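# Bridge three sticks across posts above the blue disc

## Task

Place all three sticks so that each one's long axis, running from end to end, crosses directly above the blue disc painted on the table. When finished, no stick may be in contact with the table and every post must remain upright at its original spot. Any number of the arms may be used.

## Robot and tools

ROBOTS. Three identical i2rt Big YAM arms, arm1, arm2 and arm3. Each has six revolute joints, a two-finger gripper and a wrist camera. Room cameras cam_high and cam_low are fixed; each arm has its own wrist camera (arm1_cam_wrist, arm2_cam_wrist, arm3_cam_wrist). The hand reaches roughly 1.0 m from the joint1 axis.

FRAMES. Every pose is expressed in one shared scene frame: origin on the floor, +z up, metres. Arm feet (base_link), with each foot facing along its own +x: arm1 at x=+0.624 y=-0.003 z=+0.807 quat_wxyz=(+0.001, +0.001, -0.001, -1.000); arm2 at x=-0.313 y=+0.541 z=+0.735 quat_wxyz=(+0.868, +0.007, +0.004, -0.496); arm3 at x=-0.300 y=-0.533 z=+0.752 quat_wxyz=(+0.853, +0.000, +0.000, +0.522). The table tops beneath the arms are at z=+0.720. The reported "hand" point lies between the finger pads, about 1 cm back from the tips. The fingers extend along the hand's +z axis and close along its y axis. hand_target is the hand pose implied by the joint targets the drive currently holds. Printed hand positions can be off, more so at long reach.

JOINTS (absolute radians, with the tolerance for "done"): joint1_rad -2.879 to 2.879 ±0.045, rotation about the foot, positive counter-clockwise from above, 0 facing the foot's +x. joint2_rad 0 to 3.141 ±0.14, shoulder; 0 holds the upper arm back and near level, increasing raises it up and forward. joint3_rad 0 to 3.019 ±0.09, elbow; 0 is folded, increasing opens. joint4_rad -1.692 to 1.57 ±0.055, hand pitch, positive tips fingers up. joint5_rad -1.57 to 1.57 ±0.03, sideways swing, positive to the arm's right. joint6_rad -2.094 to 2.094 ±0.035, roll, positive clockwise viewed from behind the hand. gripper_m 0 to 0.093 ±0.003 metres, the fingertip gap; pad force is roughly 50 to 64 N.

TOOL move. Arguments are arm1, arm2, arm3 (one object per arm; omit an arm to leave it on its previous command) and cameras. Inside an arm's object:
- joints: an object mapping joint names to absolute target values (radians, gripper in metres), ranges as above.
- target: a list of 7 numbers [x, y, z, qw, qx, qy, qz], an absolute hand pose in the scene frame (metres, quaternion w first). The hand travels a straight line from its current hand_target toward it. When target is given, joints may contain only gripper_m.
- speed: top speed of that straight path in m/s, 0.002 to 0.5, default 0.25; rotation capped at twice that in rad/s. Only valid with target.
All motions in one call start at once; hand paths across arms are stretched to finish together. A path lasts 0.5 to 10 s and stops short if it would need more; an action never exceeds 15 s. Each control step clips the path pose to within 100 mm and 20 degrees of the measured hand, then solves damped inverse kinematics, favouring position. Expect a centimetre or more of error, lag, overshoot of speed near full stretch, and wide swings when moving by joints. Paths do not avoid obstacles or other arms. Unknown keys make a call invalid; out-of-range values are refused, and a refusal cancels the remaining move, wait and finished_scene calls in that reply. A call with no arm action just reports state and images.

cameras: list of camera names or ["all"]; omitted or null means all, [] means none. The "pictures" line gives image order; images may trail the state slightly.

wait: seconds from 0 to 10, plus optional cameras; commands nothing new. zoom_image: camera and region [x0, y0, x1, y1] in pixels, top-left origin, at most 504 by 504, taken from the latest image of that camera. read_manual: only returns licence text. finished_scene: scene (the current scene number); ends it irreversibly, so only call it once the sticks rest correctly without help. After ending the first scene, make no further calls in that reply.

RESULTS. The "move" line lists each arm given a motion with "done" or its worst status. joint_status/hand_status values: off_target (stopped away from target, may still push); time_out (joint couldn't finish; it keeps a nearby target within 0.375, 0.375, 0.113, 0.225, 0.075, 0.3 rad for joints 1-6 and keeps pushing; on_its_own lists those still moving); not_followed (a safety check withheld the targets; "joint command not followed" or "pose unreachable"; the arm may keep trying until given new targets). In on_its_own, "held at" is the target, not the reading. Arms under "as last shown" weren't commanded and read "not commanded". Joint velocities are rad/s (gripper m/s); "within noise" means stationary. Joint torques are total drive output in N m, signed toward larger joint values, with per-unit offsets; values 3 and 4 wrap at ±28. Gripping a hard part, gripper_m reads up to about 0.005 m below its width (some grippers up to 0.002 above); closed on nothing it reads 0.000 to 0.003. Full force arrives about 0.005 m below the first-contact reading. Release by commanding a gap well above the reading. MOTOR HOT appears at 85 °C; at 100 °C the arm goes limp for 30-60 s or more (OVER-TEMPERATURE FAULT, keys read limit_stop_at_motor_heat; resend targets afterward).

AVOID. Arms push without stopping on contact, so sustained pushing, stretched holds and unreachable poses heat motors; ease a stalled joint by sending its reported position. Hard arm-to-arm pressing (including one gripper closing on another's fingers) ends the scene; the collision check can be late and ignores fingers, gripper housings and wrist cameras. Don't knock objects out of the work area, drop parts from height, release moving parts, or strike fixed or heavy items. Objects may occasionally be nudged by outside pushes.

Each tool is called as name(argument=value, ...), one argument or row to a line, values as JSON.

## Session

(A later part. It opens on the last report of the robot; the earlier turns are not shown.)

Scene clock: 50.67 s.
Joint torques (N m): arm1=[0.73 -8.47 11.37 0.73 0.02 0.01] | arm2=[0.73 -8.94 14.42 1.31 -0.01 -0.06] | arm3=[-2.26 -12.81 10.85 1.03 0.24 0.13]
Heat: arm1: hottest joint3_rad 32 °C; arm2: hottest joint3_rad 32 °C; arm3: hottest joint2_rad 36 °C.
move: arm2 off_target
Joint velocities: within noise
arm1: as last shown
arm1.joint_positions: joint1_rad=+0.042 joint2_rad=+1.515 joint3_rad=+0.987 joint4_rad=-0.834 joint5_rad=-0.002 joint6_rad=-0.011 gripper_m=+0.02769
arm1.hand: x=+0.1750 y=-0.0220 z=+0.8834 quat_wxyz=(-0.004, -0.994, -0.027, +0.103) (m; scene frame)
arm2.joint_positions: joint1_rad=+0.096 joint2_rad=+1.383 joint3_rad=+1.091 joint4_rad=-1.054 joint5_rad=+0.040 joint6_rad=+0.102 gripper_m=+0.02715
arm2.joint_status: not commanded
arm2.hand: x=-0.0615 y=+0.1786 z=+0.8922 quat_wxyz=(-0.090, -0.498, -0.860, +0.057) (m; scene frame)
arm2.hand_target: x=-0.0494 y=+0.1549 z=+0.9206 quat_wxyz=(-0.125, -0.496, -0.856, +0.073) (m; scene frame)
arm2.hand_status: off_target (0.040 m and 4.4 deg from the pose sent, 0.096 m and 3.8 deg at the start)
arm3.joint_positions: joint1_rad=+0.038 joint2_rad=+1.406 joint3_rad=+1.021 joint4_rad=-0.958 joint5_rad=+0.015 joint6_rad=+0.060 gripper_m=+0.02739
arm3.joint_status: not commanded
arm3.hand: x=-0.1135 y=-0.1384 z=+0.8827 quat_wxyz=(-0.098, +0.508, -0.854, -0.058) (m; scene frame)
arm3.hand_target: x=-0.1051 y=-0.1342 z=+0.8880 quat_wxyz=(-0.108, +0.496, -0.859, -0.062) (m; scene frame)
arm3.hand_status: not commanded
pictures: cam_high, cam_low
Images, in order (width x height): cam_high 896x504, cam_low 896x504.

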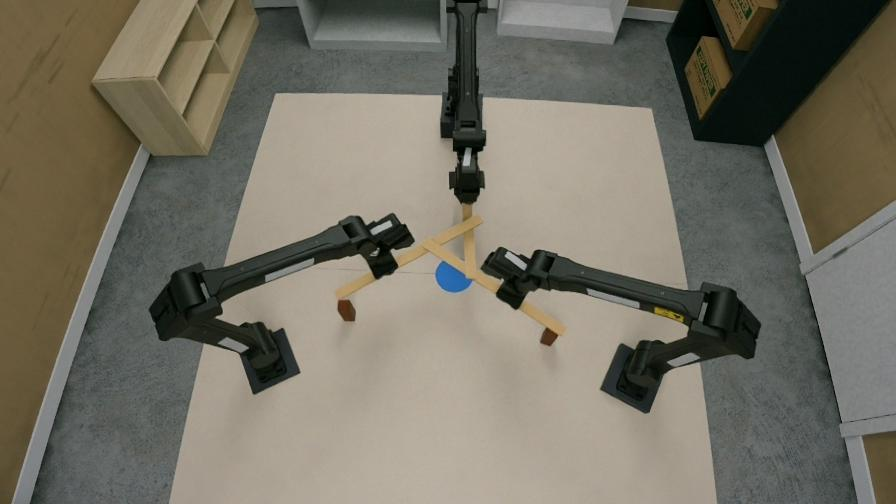

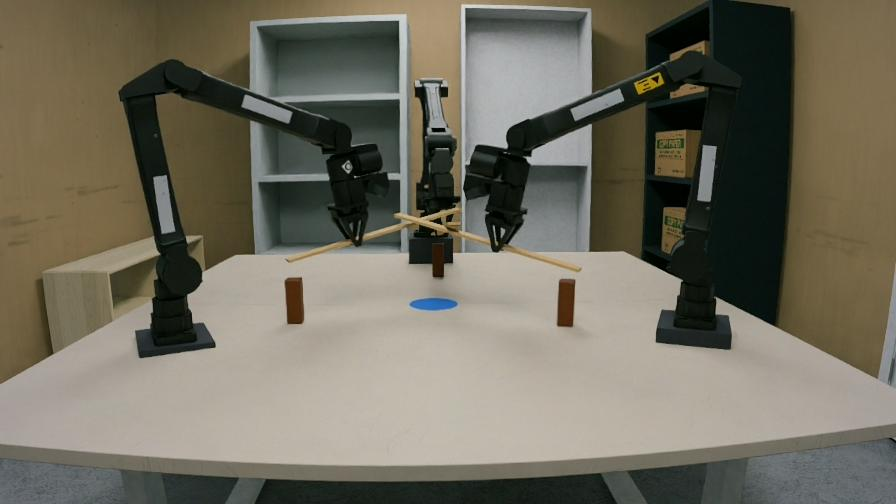

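move(
  arm2={"target":[-0.0634,0.156,0.9206,0.1270,0.4714,0.8700,-0.0688],"speed":0.15},
  cameras=["cam_high"],
)

zoom_image(
  camera="cam_high",
  region=[310, 180, 530, 340],
)

Scene clock: 56.53 s.
Joint torques (N m): arm1=[1.14 -9.58 11.47 0.72 0.05 0] | arm2=[0.91 -11.22 12.45 1.31 -0.04 -0.09] | arm3=[-2.37 -12.69 10.82 0.98 0.23 0.13]
Heat: arm1: hottest joint3_rad 33 °C; arm2: hottest joint3_rad 33 °C; arm3: hottest joint2_rad 36 °C.
move: arm2 off_target
Joint velocities: within noise
arm1, arm3: as last shown
arm2.joint_positions: joint1_rad=+0.061 joint2_rad=+1.383 joint3_rad=+1.091 joint4_rad=-1.054 joint5_rad=+0.014 joint6_rad=+0.015 gripper_m=+0.02716
arm2.joint_status: not commanded
arm2.hand: x=-0.0707 y=+0.1724 z=+0.8920 quat_wxyz=(-0.092, -0.475, -0.874, +0.051) (m; scene frame)
arm2.hand_target: x=-0.0641 y=+0.1571 z=+0.9209 quat_wxyz=(-0.127, -0.471, -0.870, +0.069) (m; scene frame)
arm2.hand_status: off_target (0.034 m and 4.5 deg from the pose sent, 0.036 m and 5.5 deg at the start)
pictures: cam_high
Images, in order (width x height): cam_high 896x504.

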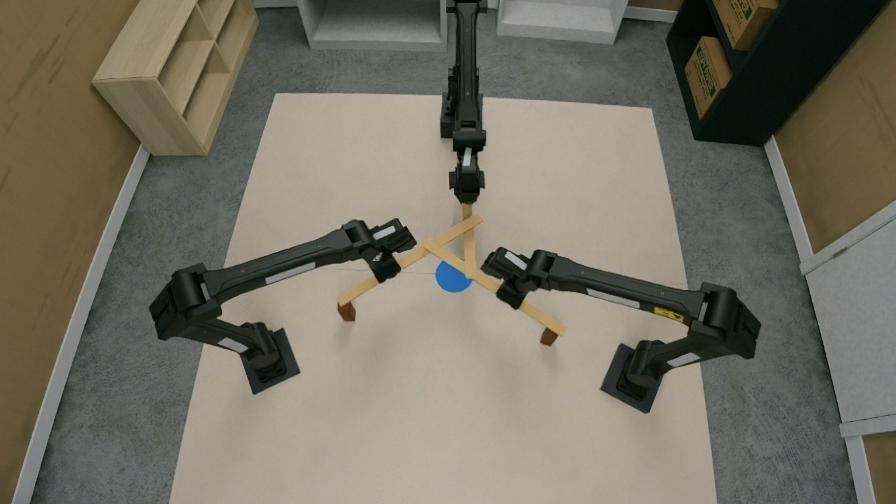

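Scaled by 2.291 from the camera's 896x504 image, which has a finer 1280x720 frame.

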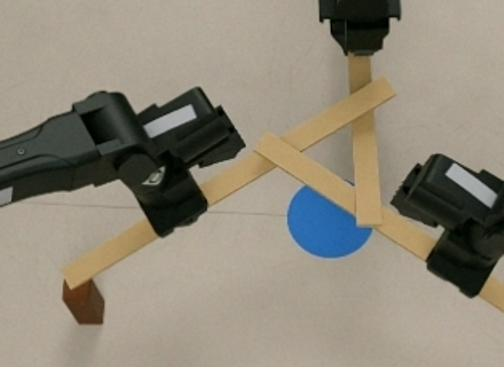

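move(
  arm1={"target":[0.173,-0.0225,0.857,-0.0020,-0.9970,-0.0269,0.0724],"speed":0.08},
  arm2={"target":[-0.0765,0.180,0.858,0.0636,0.4760,0.8765,-0.0345],"speed":0.08},
  arm3={"target":[-0.109,-0.1325,0.849,0.0622,-0.5107,0.8568,0.0371],"speed":0.08},
  cameras=["cam_high","cam_low"],
)

zoom_image(
  camera="cam_high",
  region=[310, 180, 590, 360],
)

zoom_image(
  camera="cam_low",
  region=[270, 200, 430, 340],
)

zoom_image(
  camera="cam_low",
  region=[430, 200, 590, 340],
)

Scene clock: 60.97 s.
Joint torques (N m): arm1=[1.32 -11.05 10.03 0.35 0.07 -0.04] | arm2=[1.26 -9.29 8.76 1.42 0.01 -0.01] | arm3=[-1.79 -12.57 11.28 0.28 0.06 -0.05]
Heat: arm1: hottest joint3_rad 34 °C; arm2: hottest joint3_rad 34 °C; arm3: hottest joint2_rad 36 °C.
move: arm1 done; arm2 done; arm3 done
Joint velocities: within noise
arm1.joint_positions: joint1_rad=+0.042 joint2_rad=+1.580 joint3_rad=+0.987 joint4_rad=-0.834 joint5_rad=-0.001 joint6_rad=-0.011 gripper_m=+0.02769
arm1.joint_status: not commanded
arm1.hand: x=+0.1795 y=-0.0217 z=+0.8554 quat_wxyz=(-0.003, -0.997, -0.027, +0.070) (m; scene frame)
arm1.hand_target: x=+0.1730 y=-0.0226 z=+0.8571 quat_wxyz=(-0.002, -0.997, -0.027, +0.073) (m; scene frame)
arm1.hand_status: done (0.007 m and 0.2 deg from the pose sent, 0.026 m and 3.5 deg at the start)
arm2.joint_positions: joint1_rad=+0.061 joint2_rad=+1.427 joint3_rad=+1.053 joint4_rad=-1.054 joint5_rad=+0.012 joint6_rad=+0.014 gripper_m=+0.02716
arm2.joint_status: not commanded
arm2.hand: x=-0.0778 y=+0.1842 z=+0.8587 quat_wxyz=(-0.057, -0.476, -0.877, +0.031) (m; scene frame)
arm2.hand_target: x=-0.0765 y=+0.1801 z=+0.8581 quat_wxyz=(-0.064, -0.476, -0.876, +0.034) (m; scene frame)
arm2.hand_status: done (0.004 m and 0.9 deg from the pose sent, 0.035 m and 3.8 deg at the start)
arm3.joint_positions: joint1_rad=+0.038 joint2_rad=+1.496 joint3_rad=+1.021 joint4_rad=-0.958 joint5_rad=+0.008 joint6_rad=+0.057 gripper_m=+0.02739
arm3.joint_status: not commanded
arm3.hand: x=-0.1153 y=-0.1394 z=+0.8452 quat_wxyz=(-0.059, +0.512, -0.856, -0.036) (m; scene frame)
arm3.hand_target: x=-0.1092 y=-0.1327 z=+0.8491 quat_wxyz=(-0.062, +0.511, -0.857, -0.037) (m; scene frame)
arm3.hand_status: done (0.010 m and 0.4 deg from the pose sent, 0.035 m and 4.8 deg at the start)
pictures: cam_high, cam_low
Images, in order (width x height): cam_high 896x504, cam_low 896x504.

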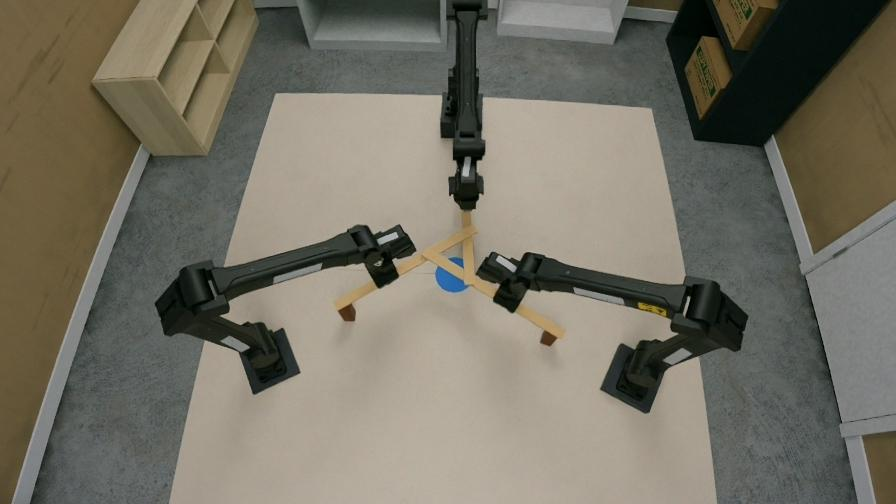

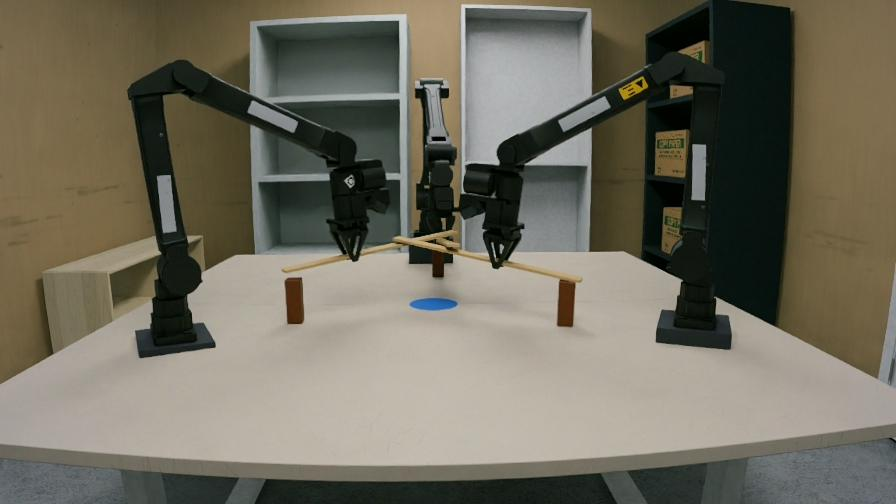

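Scaled by 1.800 from the camera's 896x504 image, which has a finer 1280x720 frame.

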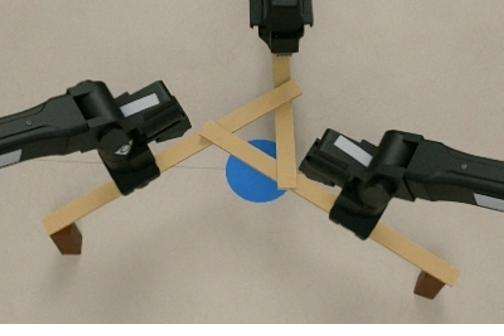

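Scaled by 3.150 from the camera's 896x504 image, which has a finer 1280x720 frame.

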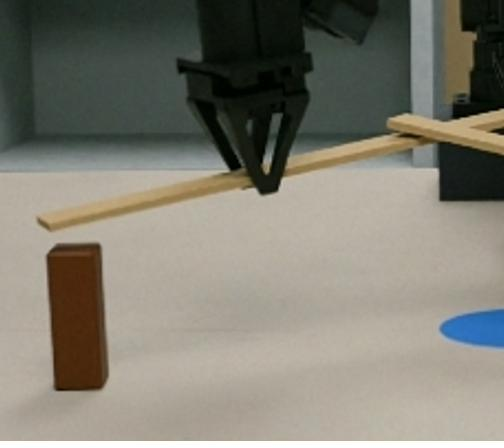

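Scaled by 3.150 from the camera's 896x504 image, which has a finer 1280x720 frame.

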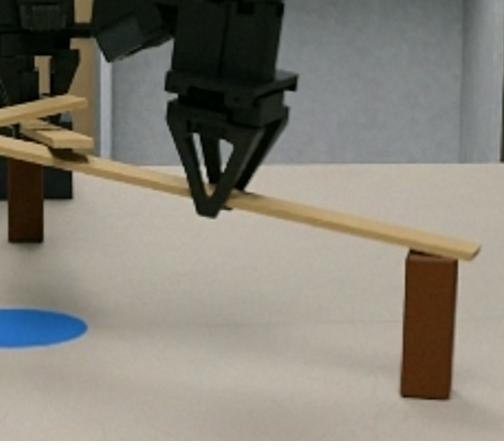

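move(
  arm1={"target":[0.162,-0.0225,0.8425,-0.0013,-0.9985,-0.0270,0.0475],"speed":0.06},
  arm2={"target":[-0.0765,0.180,0.8415,0.0417,0.4767,0.8778,-0.0227],"speed":0.06},
  arm3={"target":[-0.109,-0.1325,0.839,0.0408,-0.5114,0.8581,0.0243],"speed":0.06},
  cameras=["cam_high","cam_low"],
)

zoom_image(
  camera="cam_high",
  region=[310, 180, 590, 360],
)

zoom_image(
  camera="cam_low",
  region=[270, 200, 430, 340],
)

zoom_image(
  camera="cam_low",
  region=[430, 200, 590, 340],
)

zoom_image(
  camera="cam_low",
  region=[380, 210, 490, 290],
)

Scene clock: 63.87 s.
Joint torques (N m): arm1=[0.5 -10.93 11.97 -0.29 0.06 -0.02] | arm2=[1.2 -10.11 9.1 0.84 0 -0.01] | arm3=[-1.9 -12.22 12.45 0.08 0.17 -0.01]
Heat: arm1: hottest joint3_rad 34 °C; arm2: hottest joint3_rad 34 °C; arm3: hottest joint2_rad 36 °C.
move: arm1 off_target; arm2 done; arm3 off_target
Joint velocities: within noise
arm1.joint_positions: joint1_rad=+0.042 joint2_rad=+1.639 joint3_rad=+1.012 joint4_rad=-0.854 joint5_rad=-0.001 joint6_rad=-0.012 gripper_m=+0.02769
arm1.joint_status: not commanded
arm1.hand: x=+0.1778 y=-0.0219 z=+0.8388 quat_wxyz=(-0.002, -0.999, -0.028, +0.044) (m; scene frame)
arm1.hand_target: x=+0.1626 y=-0.0224 z=+0.8425 quat_wxyz=(-0.001, -0.998, -0.027, +0.048) (m; scene frame)
arm1.hand_status: off_target (0.016 m and 0.4 deg from the pose sent, 0.022 m and 2.6 deg at the start)
arm2.joint_positions: joint1_rad=+0.061 joint2_rad=+1.479 joint3_rad=+1.053 joint4_rad=-1.054 joint5_rad=+0.012 joint6_rad=+0.014 gripper_m=+0.02716
arm2.joint_status: not commanded
arm2.hand: x=-0.0781 y=+0.1850 z=+0.8379 quat_wxyz=(-0.034, -0.476, -0.878, +0.019) (m; scene frame)
arm2.hand_target: x=-0.0765 y=+0.1801 z=+0.8416 quat_wxyz=(-0.042, -0.477, -0.878, +0.023) (m; scene frame)
arm2.hand_status: done (0.006 m and 1.0 deg from the pose sent, 0.018 m and 2.0 deg at the start)
arm3.joint_positions: joint1_rad=+0.038 joint2_rad=+1.531 joint3_rad=+1.028 joint4_rad=-0.988 joint5_rad=+0.002 joint6_rad=+0.055 gripper_m=+0.02739
arm3.joint_status: not commanded
arm3.hand: x=-0.1186 y=-0.1443 z=+0.8329 quat_wxyz=(-0.034, +0.514, -0.857, -0.022) (m; scene frame)
arm3.hand_target: x=-0.1092 y=-0.1329 z=+0.8392 quat_wxyz=(-0.041, +0.511, -0.858, -0.024) (m; scene frame)
arm3.hand_status: off_target (0.016 m and 0.9 deg from the pose sent, 0.011 m and 2.5 deg at the start)
pictures: cam_high, cam_low
Images, in order (width x height): cam_high 896x504, cam_low 896x504.

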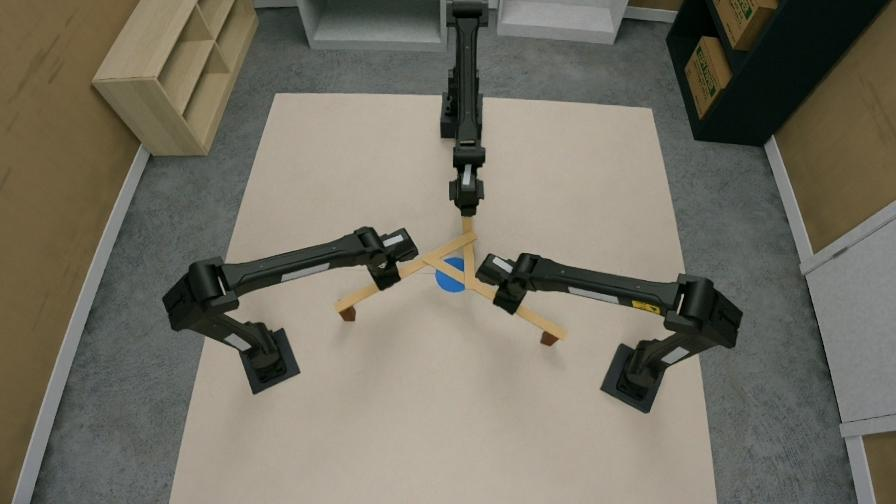

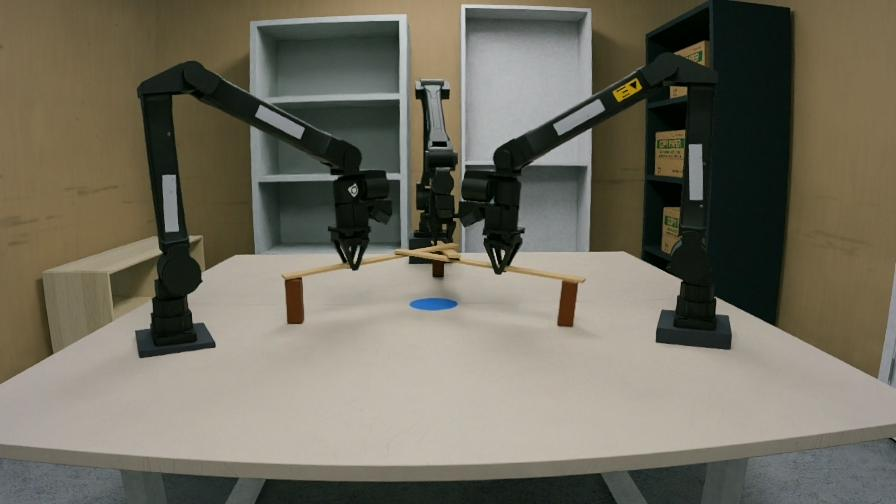

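Scaled by 1.800 from the camera's 896x504 image, which has a finer 1280x720 frame.

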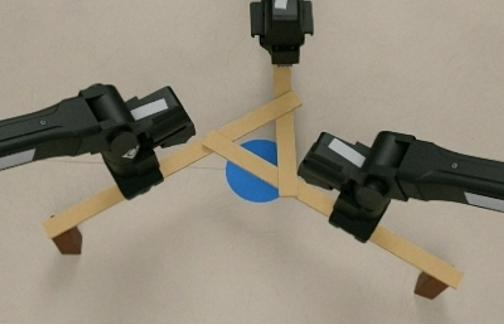

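Scaled by 3.150 from the camera's 896x504 image, which has a finer 1280x720 frame.

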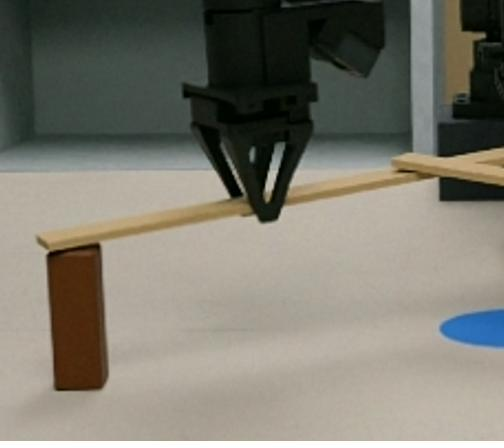

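Scaled by 3.150 from the camera's 896x504 image, which has a finer 1280x720 frame.

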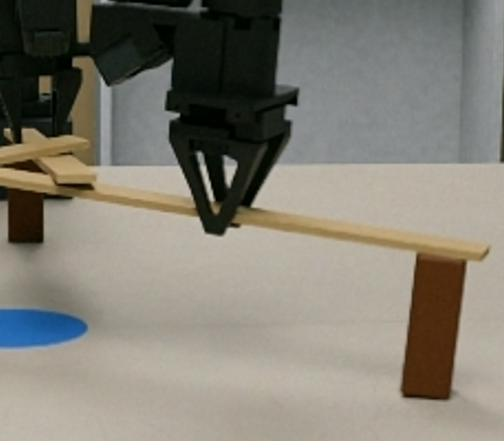

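Scaled by 4.582 from the camera's 896x504 image, which has a finer 1280x720 frame.

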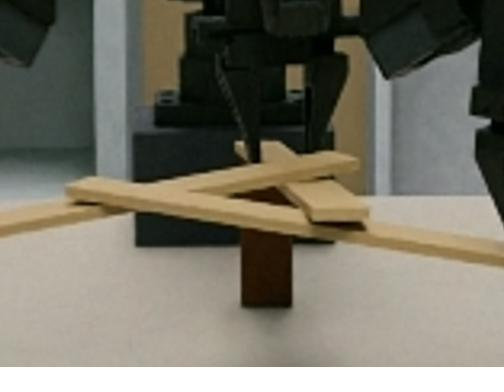

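move(
  arm1={"target":[0.160,-0.0225,0.855,-0.0016,-0.9979,-0.0270,0.060],"speed":0.06},
  arm3={"target":[-0.1035,-0.123,0.854,0.0515,-0.5110,0.8575,0.0307],"speed":0.06},
  cameras=["cam_high","cam_low"],
)

zoom_image(
  camera="cam_low",
  region=[430, 200, 590, 340],
)

zoom_image(
  camera="cam_low",
  region=[380, 210, 490, 290],
)

zoom_image(
  camera="cam_high",
  region=[310, 180, 590, 360],
)

Scene clock: 65.87 s.
Joint torques (N m): arm1=[1.08 -12.51 11.88 -0.12 0.06 0.01] | arm2=[1.2 -10.17 9.09 0.85 -0.01 -0.02] | arm3=[-1.85 -13.98 14.27 0.25 0.21 -0.03]
Heat: arm1: hottest joint3_rad 34 °C; arm2: hottest joint3_rad 34 °C; arm3: hottest joint2_rad 36 °C.
move: arm1 off_target; arm3 off_target
Joint velocities: within noise
arm1.joint_positions: joint1_rad=+0.042 joint2_rad=+1.638 joint3_rad=+1.013 joint4_rad=-0.856 joint5_rad=-0.001 joint6_rad=-0.012 gripper_m=+0.02769
arm1.joint_status: not commanded
arm1.hand: x=+0.1779 y=-0.0218 z=+0.8394 quat_wxyz=(-0.002, -0.999, -0.028, +0.044) (m; scene frame)
arm1.hand_target: x=+0.1606 y=-0.0224 z=+0.8553 quat_wxyz=(-0.002, -0.998, -0.027, +0.060) (m; scene frame)
arm1.hand_status: off_target (0.024 m and 1.8 deg from the pose sent, 0.024 m and 1.8 deg at the start)
arm2: as last shown
arm3.joint_positions: joint1_rad=+0.038 joint2_rad=+1.537 joint3_rad=+1.041 joint4_rad=-1.007 joint5_rad=+0.002 joint6_rad=+0.055 gripper_m=+0.02739
arm3.joint_status: not commanded
arm3.hand: x=-0.1184 y=-0.1438 z=+0.8349 quat_wxyz=(-0.029, +0.514, -0.857, -0.019) (m; scene frame)
arm3.hand_target: x=-0.1041 y=-0.1242 z=+0.8545 quat_wxyz=(-0.052, +0.511, -0.858, -0.031) (m; scene frame)
arm3.hand_status: off_target (0.032 m and 2.9 deg from the pose sent, 0.034 m and 2.3 deg at the start)
pictures: cam_high, cam_low
Images, in order (width x height): cam_high 896x504, cam_low 896x504.

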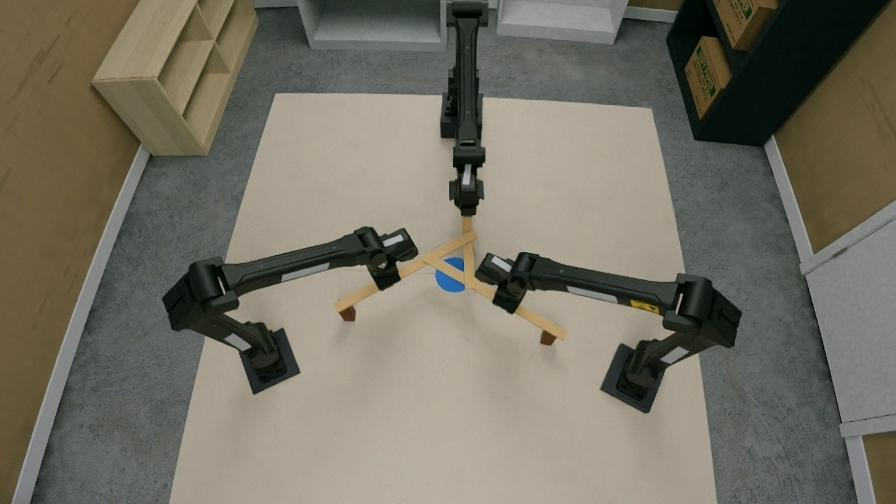

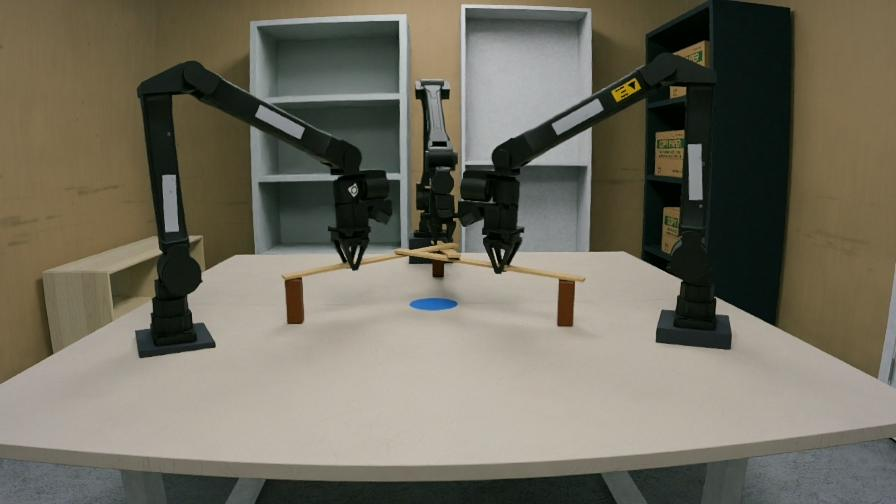

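Scaled by 3.150 from the camera's 896x504 image, which has a finer 1280x720 frame.

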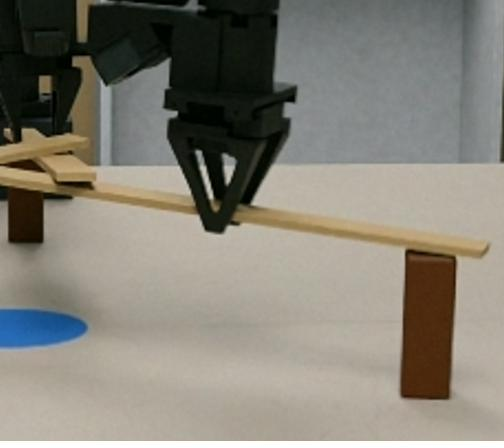

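Scaled by 4.582 from the camera's 896x504 image, which has a finer 1280x720 frame.

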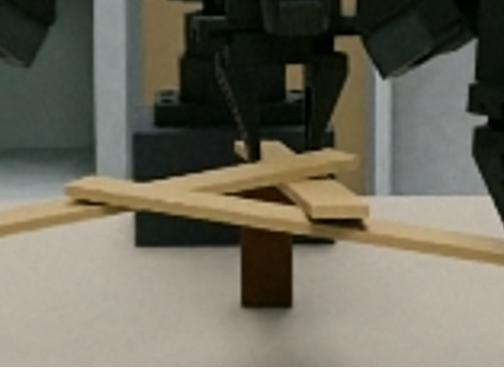

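Scaled by 1.800 from the camera's 896x504 image, which has a finer 1280x720 frame.

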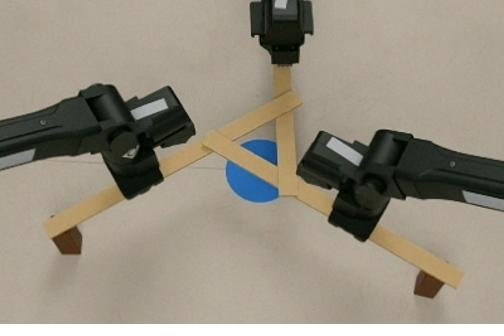

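move(
  arm2={"joints":{"gripper_m":0.05}},
  cameras=["cam_high","cam_low","arm2_cam_wrist"],
)

zoom_image(
  camera="cam_low",
  region=[270, 200, 490, 340],
)

zoom_image(
  camera="cam_high",
  region=[310, 180, 590, 360],
)

Scene clock: 67.20 s.
Joint torques (N m): arm1=[1.14 -12.28 12.07 -0.38 0.1 0.01] | arm2=[1.14 -10.11 9.1 0.87 0.04 0] | arm3=[-2.02 -13.8 14.13 0.21 0.24 -0.02]
Heat: arm1: hottest joint3_rad 34 °C; arm2: hottest joint3_rad 34 °C; arm3: hottest joint2_rad 36 °C.
move: arm2 done
Joint velocities: within noise
arm1: as last shown
arm1.hand_target: x=+0.1607 y=-0.0224 z=+0.8552 quat_wxyz=(-0.002, -0.998, -0.027, +0.060) (m; scene frame)
arm2.joint_positions: joint1_rad=+0.061 joint2_rad=+1.479 joint3_rad=+1.053 joint4_rad=-1.054 joint5_rad=+0.011 joint6_rad=+0.014 gripper_m=+0.04991
arm2.joint_status: all done
arm2.hand: x=-0.0780 y=+0.1851 z=+0.8379 quat_wxyz=(-0.034, -0.476, -0.879, +0.019) (m; scene frame)
arm2.hand_target: x=-0.0765 y=+0.1801 z=+0.8416 quat_wxyz=(-0.042, -0.477, -0.878, +0.023) (m; scene frame)
arm2.hand_status: not commanded
arm3.joint_positions: joint1_rad=+0.038 joint2_rad=+1.537 joint3_rad=+1.042 joint4_rad=-1.007 joint5_rad=+0.002 joint6_rad=+0.055 gripper_m=+0.02739
arm3.joint_status: not commanded
arm3.hand: x=-0.1182 y=-0.1435 z=+0.8351 quat_wxyz=(-0.029, +0.514, -0.857, -0.019) (m; scene frame)
arm3.hand_target: x=-0.1041 y=-0.1242 z=+0.8544 quat_wxyz=(-0.052, +0.511, -0.858, -0.031) (m; scene frame)
arm3.hand_status: not commanded
pictures: arm2_cam_wrist, cam_high, cam_low
Images, in order (width x height): arm2_cam_wrist 672x504, cam_high 896x504, cam_low 896x504.

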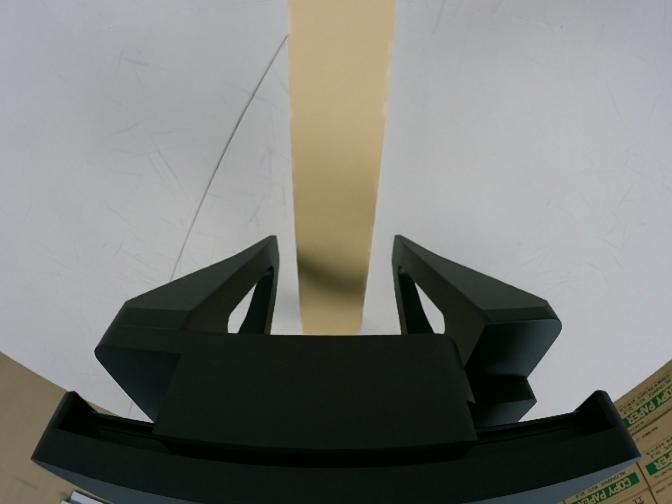

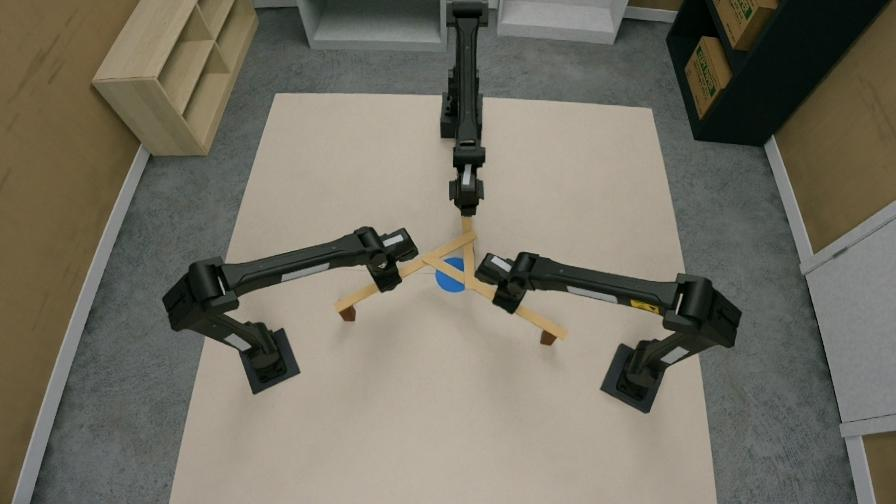

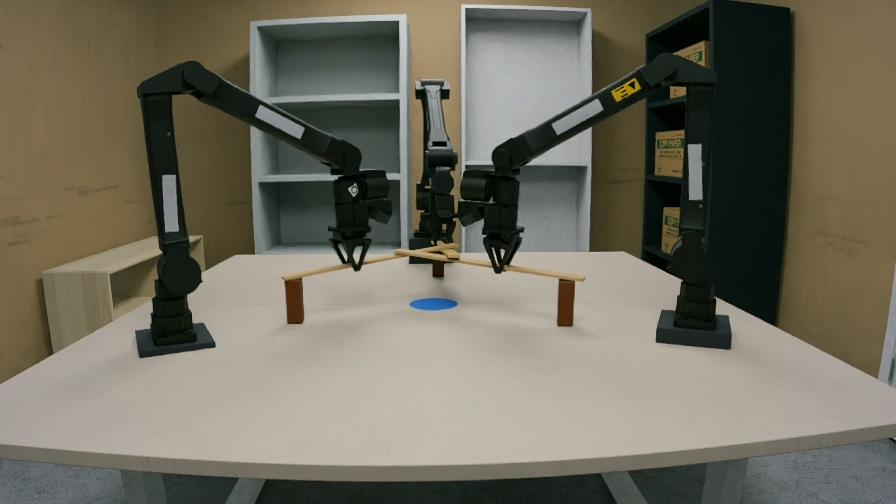

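Scaled by 2.291 from the camera's 896x504 image, which has a finer 1280x720 frame.

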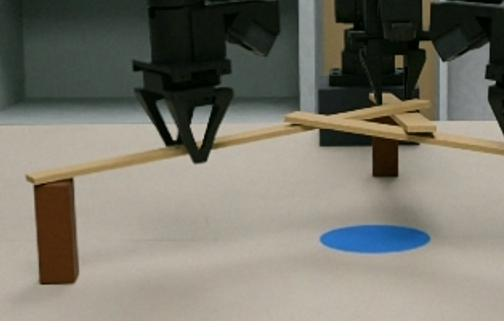

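Scaled by 1.800 from the camera's 896x504 image, which has a finer 1280x720 frame.

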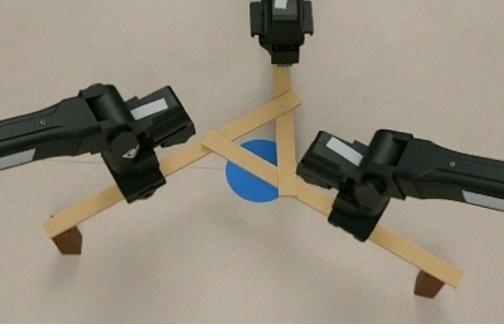

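move(
  arm3={"joints":{"gripper_m":0.05}},
  cameras=["cam_low"],
)

move(
  arm1={"joints":{"gripper_m":0.05}},
  cameras=["cam_high","cam_low","arm1_cam_wrist","arm3_cam_wrist"],
)

zoom_image(
  camera="cam_high",
  region=[310, 180, 590, 360],
)

zoom_image(
  camera="cam_low",
  region=[270, 200, 610, 340],
)

Scene clock: 68.60 s.
Joint torques (N m): arm1=[0.97 -11.99 11.82 -0.34 0.04 0] | arm2=[1.2 -10.05 9.11 0.85 0.03 -0.01] | arm3=[-1.96 -14.1 12.93 0.18 0.12 -0.02]
Heat: arm1: hottest joint3_rad 34 °C; arm2: hottest joint3_rad 34 °C; arm3: hottest joint2_rad 36 °C.
move: arm3 done
Joint velocities: within noise
arm1.joint_positions: joint1_rad=+0.042 joint2_rad=+1.638 joint3_rad=+1.014 joint4_rad=-0.856 joint5_rad=-0.001 joint6_rad=-0.012 gripper_m=+0.02769
arm1.joint_status: not commanded
arm1.hand: x=+0.1772 y=-0.0219 z=+0.8399 quat_wxyz=(-0.002, -0.999, -0.028, +0.045) (m; scene frame)
arm1.hand_target: x=+0.1606 y=-0.0225 z=+0.8553 quat_wxyz=(-0.002, -0.998, -0.027, +0.060) (m; scene frame)
arm1.hand_status: not commanded
arm2: as last shown
arm3.joint_positions: joint1_rad=+0.036 joint2_rad=+1.537 joint3_rad=+1.057 joint4_rad=-1.007 joint5_rad=+0.005 joint6_rad=+0.055 gripper_m=+0.04993
arm3.joint_status: all done
arm3.hand: x=-0.1144 y=-0.1383 z=+0.8404 quat_wxyz=(-0.036, +0.513, -0.857, -0.022) (m; scene frame)
arm3.hand_target: x=-0.1040 y=-0.1243 z=+0.8544 quat_wxyz=(-0.052, +0.511, -0.858, -0.031) (m; scene frame)
arm3.hand_status: not commanded
pictures: cam_low
Images, in order (width x height): cam_low 896x504.

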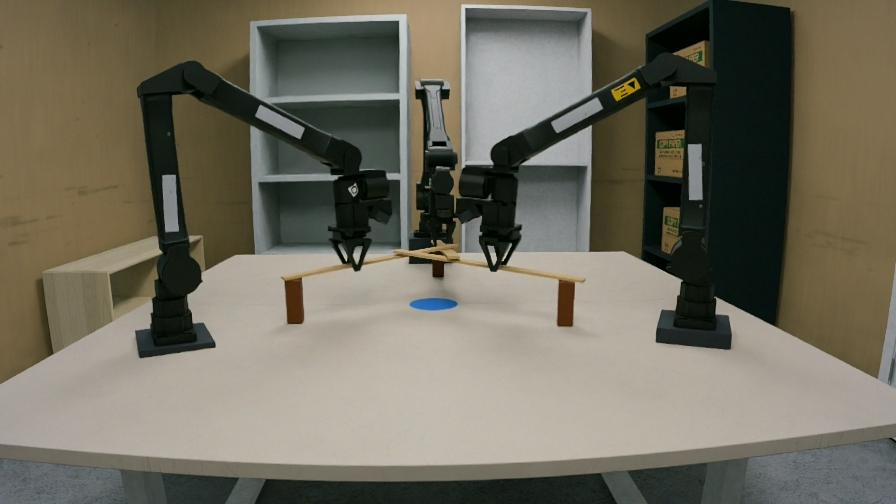

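Scene clock: 69.10 s.
Joint torques (N m): arm1=[1.26 -11.75 11.85 -0.21 0.03 0] | arm2=[1.2 -10.05 9.1 0.83 0.03 -0.01] | arm3=[-1.96 -14.27 12.92 0.27 0.12 -0.03]
Heat: arm1: hottest joint3_rad 34 °C; arm2: hottest joint3_rad 34 °C; arm3: hottest joint2_rad 36 °C.
move: arm1 done
Joint velocities: within noise
arm1.joint_positions: joint1_rad=+0.042 joint2_rad=+1.638 joint3_rad=+1.014 joint4_rad=-0.858 joint5_rad=+0.000 joint6_rad=-0.012 gripper_m=+0.04991
arm1.joint_status: all done
arm1.hand: x=+0.1777 y=-0.0218 z=+0.8399 quat_wxyz=(-0.002, -0.999, -0.028, +0.044) (m; scene frame)
arm1.hand_target: x=+0.1606 y=-0.0224 z=+0.8553 quat_wxyz=(-0.002, -0.998, -0.027, +0.060) (m; scene frame)
arm1.hand_status: not commanded
arm2, arm3: as last shown
pictures: arm1_cam_wrist, arm3_cam_wrist, cam_high, cam_low
Images, in order (width x height): arm1_cam_wrist 672x504, arm3_cam_wrist 672x504, cam_high 896x504, cam_low 896x504.

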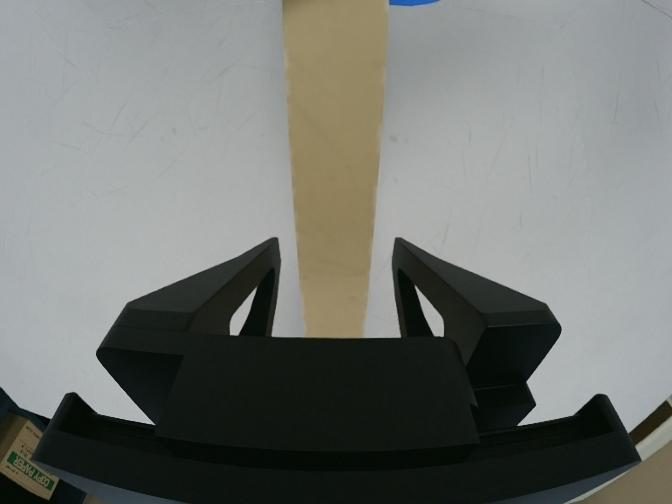

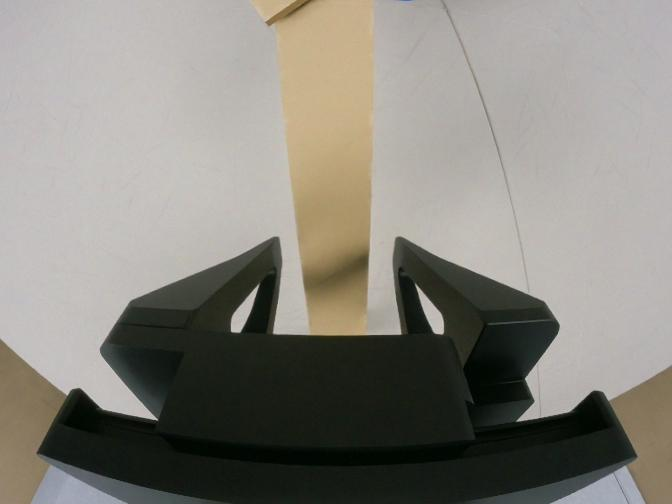

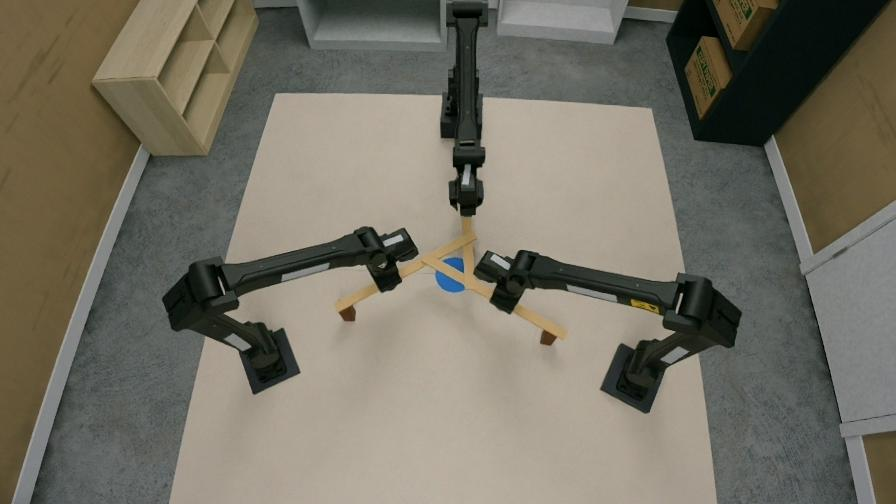

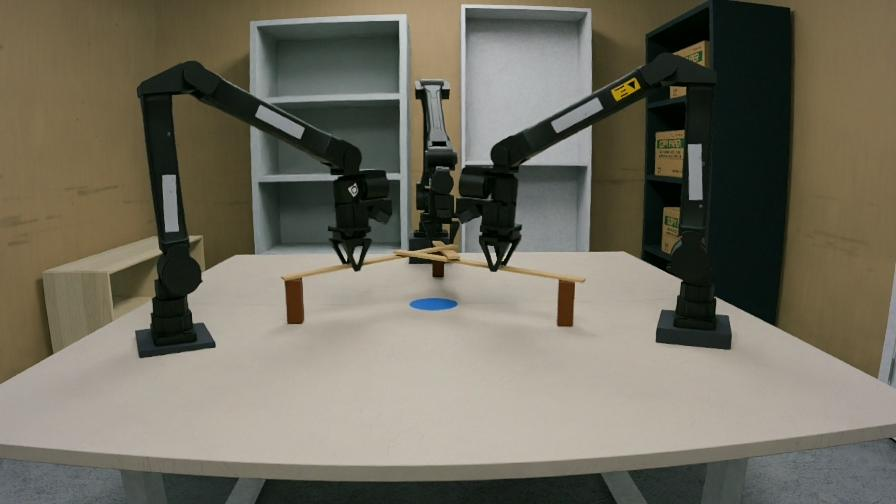

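Scaled by 1.800 from the camera's 896x504 image, which has a finer 1280x720 frame.

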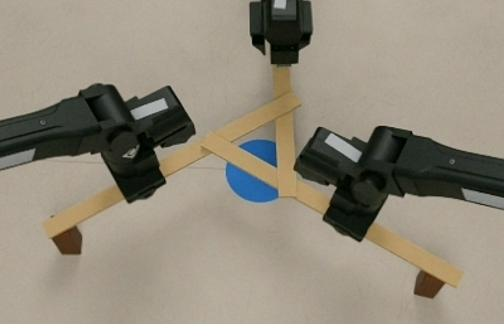

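Scaled by 1.482 from the camera's 896x504 image, which has a finer 1280x720 frame.

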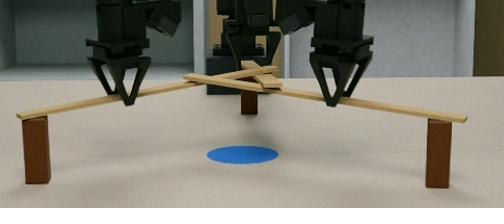

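move(
  arm1={"target":[0.177,-0.0222,0.95,-0.0020,-0.9970,-0.0269,0.0724],"joints":{"gripper_m":0.07},"speed":0.15},
  arm2={"target":[-0.078,0.184,0.95,0.0636,0.4760,0.8765,-0.0345],"joints":{"gripper_m":0.07},"speed":0.15},
  arm3={"target":[-0.1135,-0.137,0.95,0.0622,-0.5107,0.8568,0.0371],"joints":{"gripper_m":0.07},"speed":0.15},
  cameras=["cam_high","cam_low"],
)

zoom_image(
  camera="cam_high",
  region=[310, 160, 590, 360],
)

zoom_image(
  camera="cam_low",
  region=[270, 200, 610, 340],
)

Scene clock: 71.27 s.
Joint torques (N m): arm1=[0.62 -11.11 13.16 -0.38 0 -0.01] | arm2=[1.67 -9.52 13.82 0.06 0.08 0.04] | arm3=[-1.32 -14.27 13.78 0.09 0.11 0.03]
Heat: arm1: hottest joint3_rad 34 °C; arm2: hottest joint3_rad 34 °C; arm3: hottest joint2_rad 37 °C.
move: arm1 off_target; arm2 off_target; arm3 off_target
Joint velocities: within noise
arm1.joint_positions: joint1_rad=+0.042 joint2_rad=+1.466 joint3_rad=+1.086 joint4_rad=-1.078 joint5_rad=+0.000 joint6_rad=-0.012 gripper_m=+0.06988
arm1.joint_status: all done
arm1.hand: x=+0.1923 y=-0.0209 z=+0.9320 quat_wxyz=(-0.002, -0.998, -0.028, +0.055) (m; scene frame)
arm1.hand_target: x=+0.1777 y=-0.0221 z=+0.9502 quat_wxyz=(-0.002, -0.997, -0.027, +0.073) (m; scene frame)
arm1.hand_status: off_target (0.024 m and 2.0 deg from the pose sent, 0.110 m and 3.3 deg at the start)
arm2.joint_positions: joint1_rad=+0.061 joint2_rad=+1.358 joint3_rad=+1.163 joint4_rad=-1.273 joint5_rad=+0.011 joint6_rad=+0.014 gripper_m=+0.06987
arm2.joint_status: all done
arm2.hand: x=-0.0874 y=+0.1977 z=+0.9230 quat_wxyz=(-0.039, -0.476, -0.878, +0.021) (m; scene frame)
arm2.hand_target: x=-0.0787 y=+0.1851 z=+0.9499 quat_wxyz=(-0.064, -0.476, -0.877, +0.035) (m; scene frame)
arm2.hand_status: off_target (0.032 m and 3.2 deg from the pose sent, 0.112 m and 3.8 deg at the start)
arm3.joint_positions: joint1_rad=+0.036 joint2_rad=+1.417 joint3_rad=+1.170 joint4_rad=-1.227 joint5_rad=+0.007 joint6_rad=+0.055 gripper_m=+0.06991
arm3.joint_status: all done
arm3.hand: x=-0.1188 y=-0.1485 z=+0.9276 quat_wxyz=(-0.042, +0.513, -0.857, -0.024) (m; scene frame)
arm3.hand_target: x=-0.1138 y=-0.1377 z=+0.9500 quat_wxyz=(-0.062, +0.511, -0.857, -0.037) (m; scene frame)
arm3.hand_status: off_target (0.026 m and 2.7 deg from the pose sent, 0.110 m and 3.5 deg at the start)
pictures: cam_high, cam_low
Images, in order (width x height): cam_high 896x504, cam_low 896x504.

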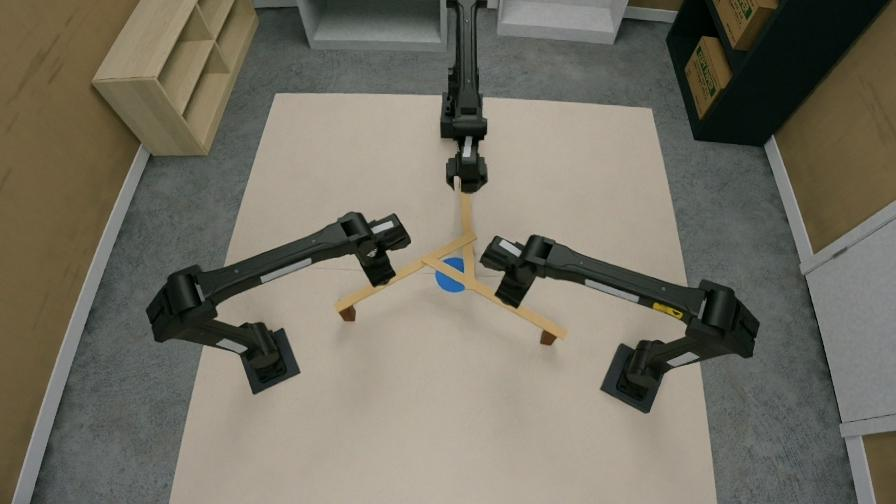

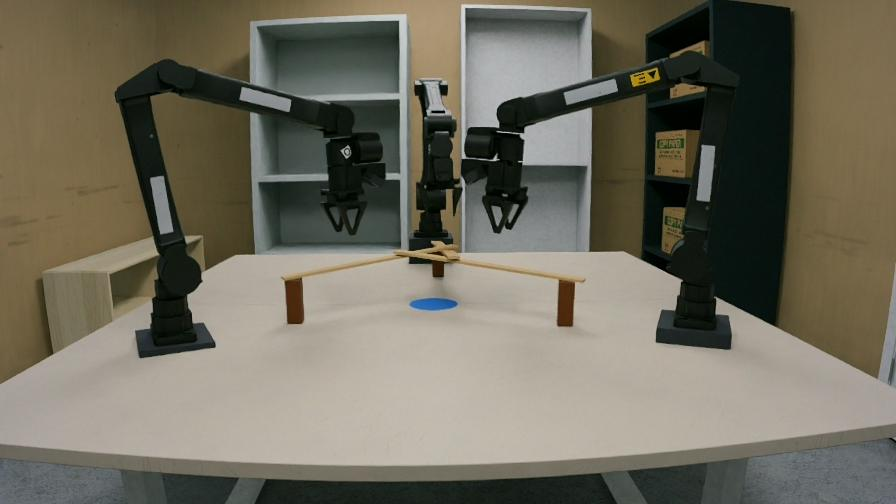

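Scaled by 1.800 from the camera's 896x504 image, which has a finer 1280x720 frame.

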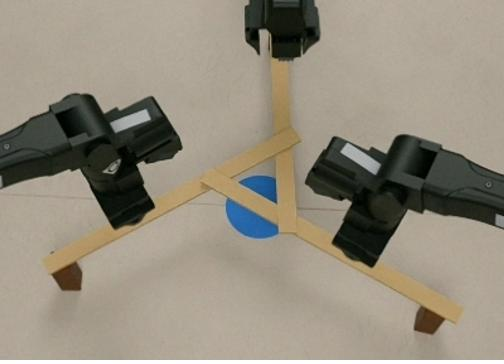

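Scaled by 1.482 from the camera's 896x504 image, which has a finer 1280x720 frame.

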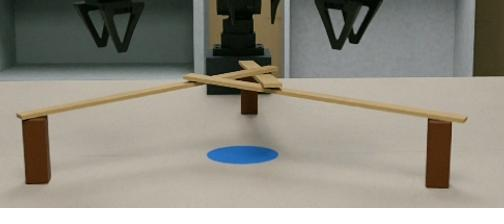

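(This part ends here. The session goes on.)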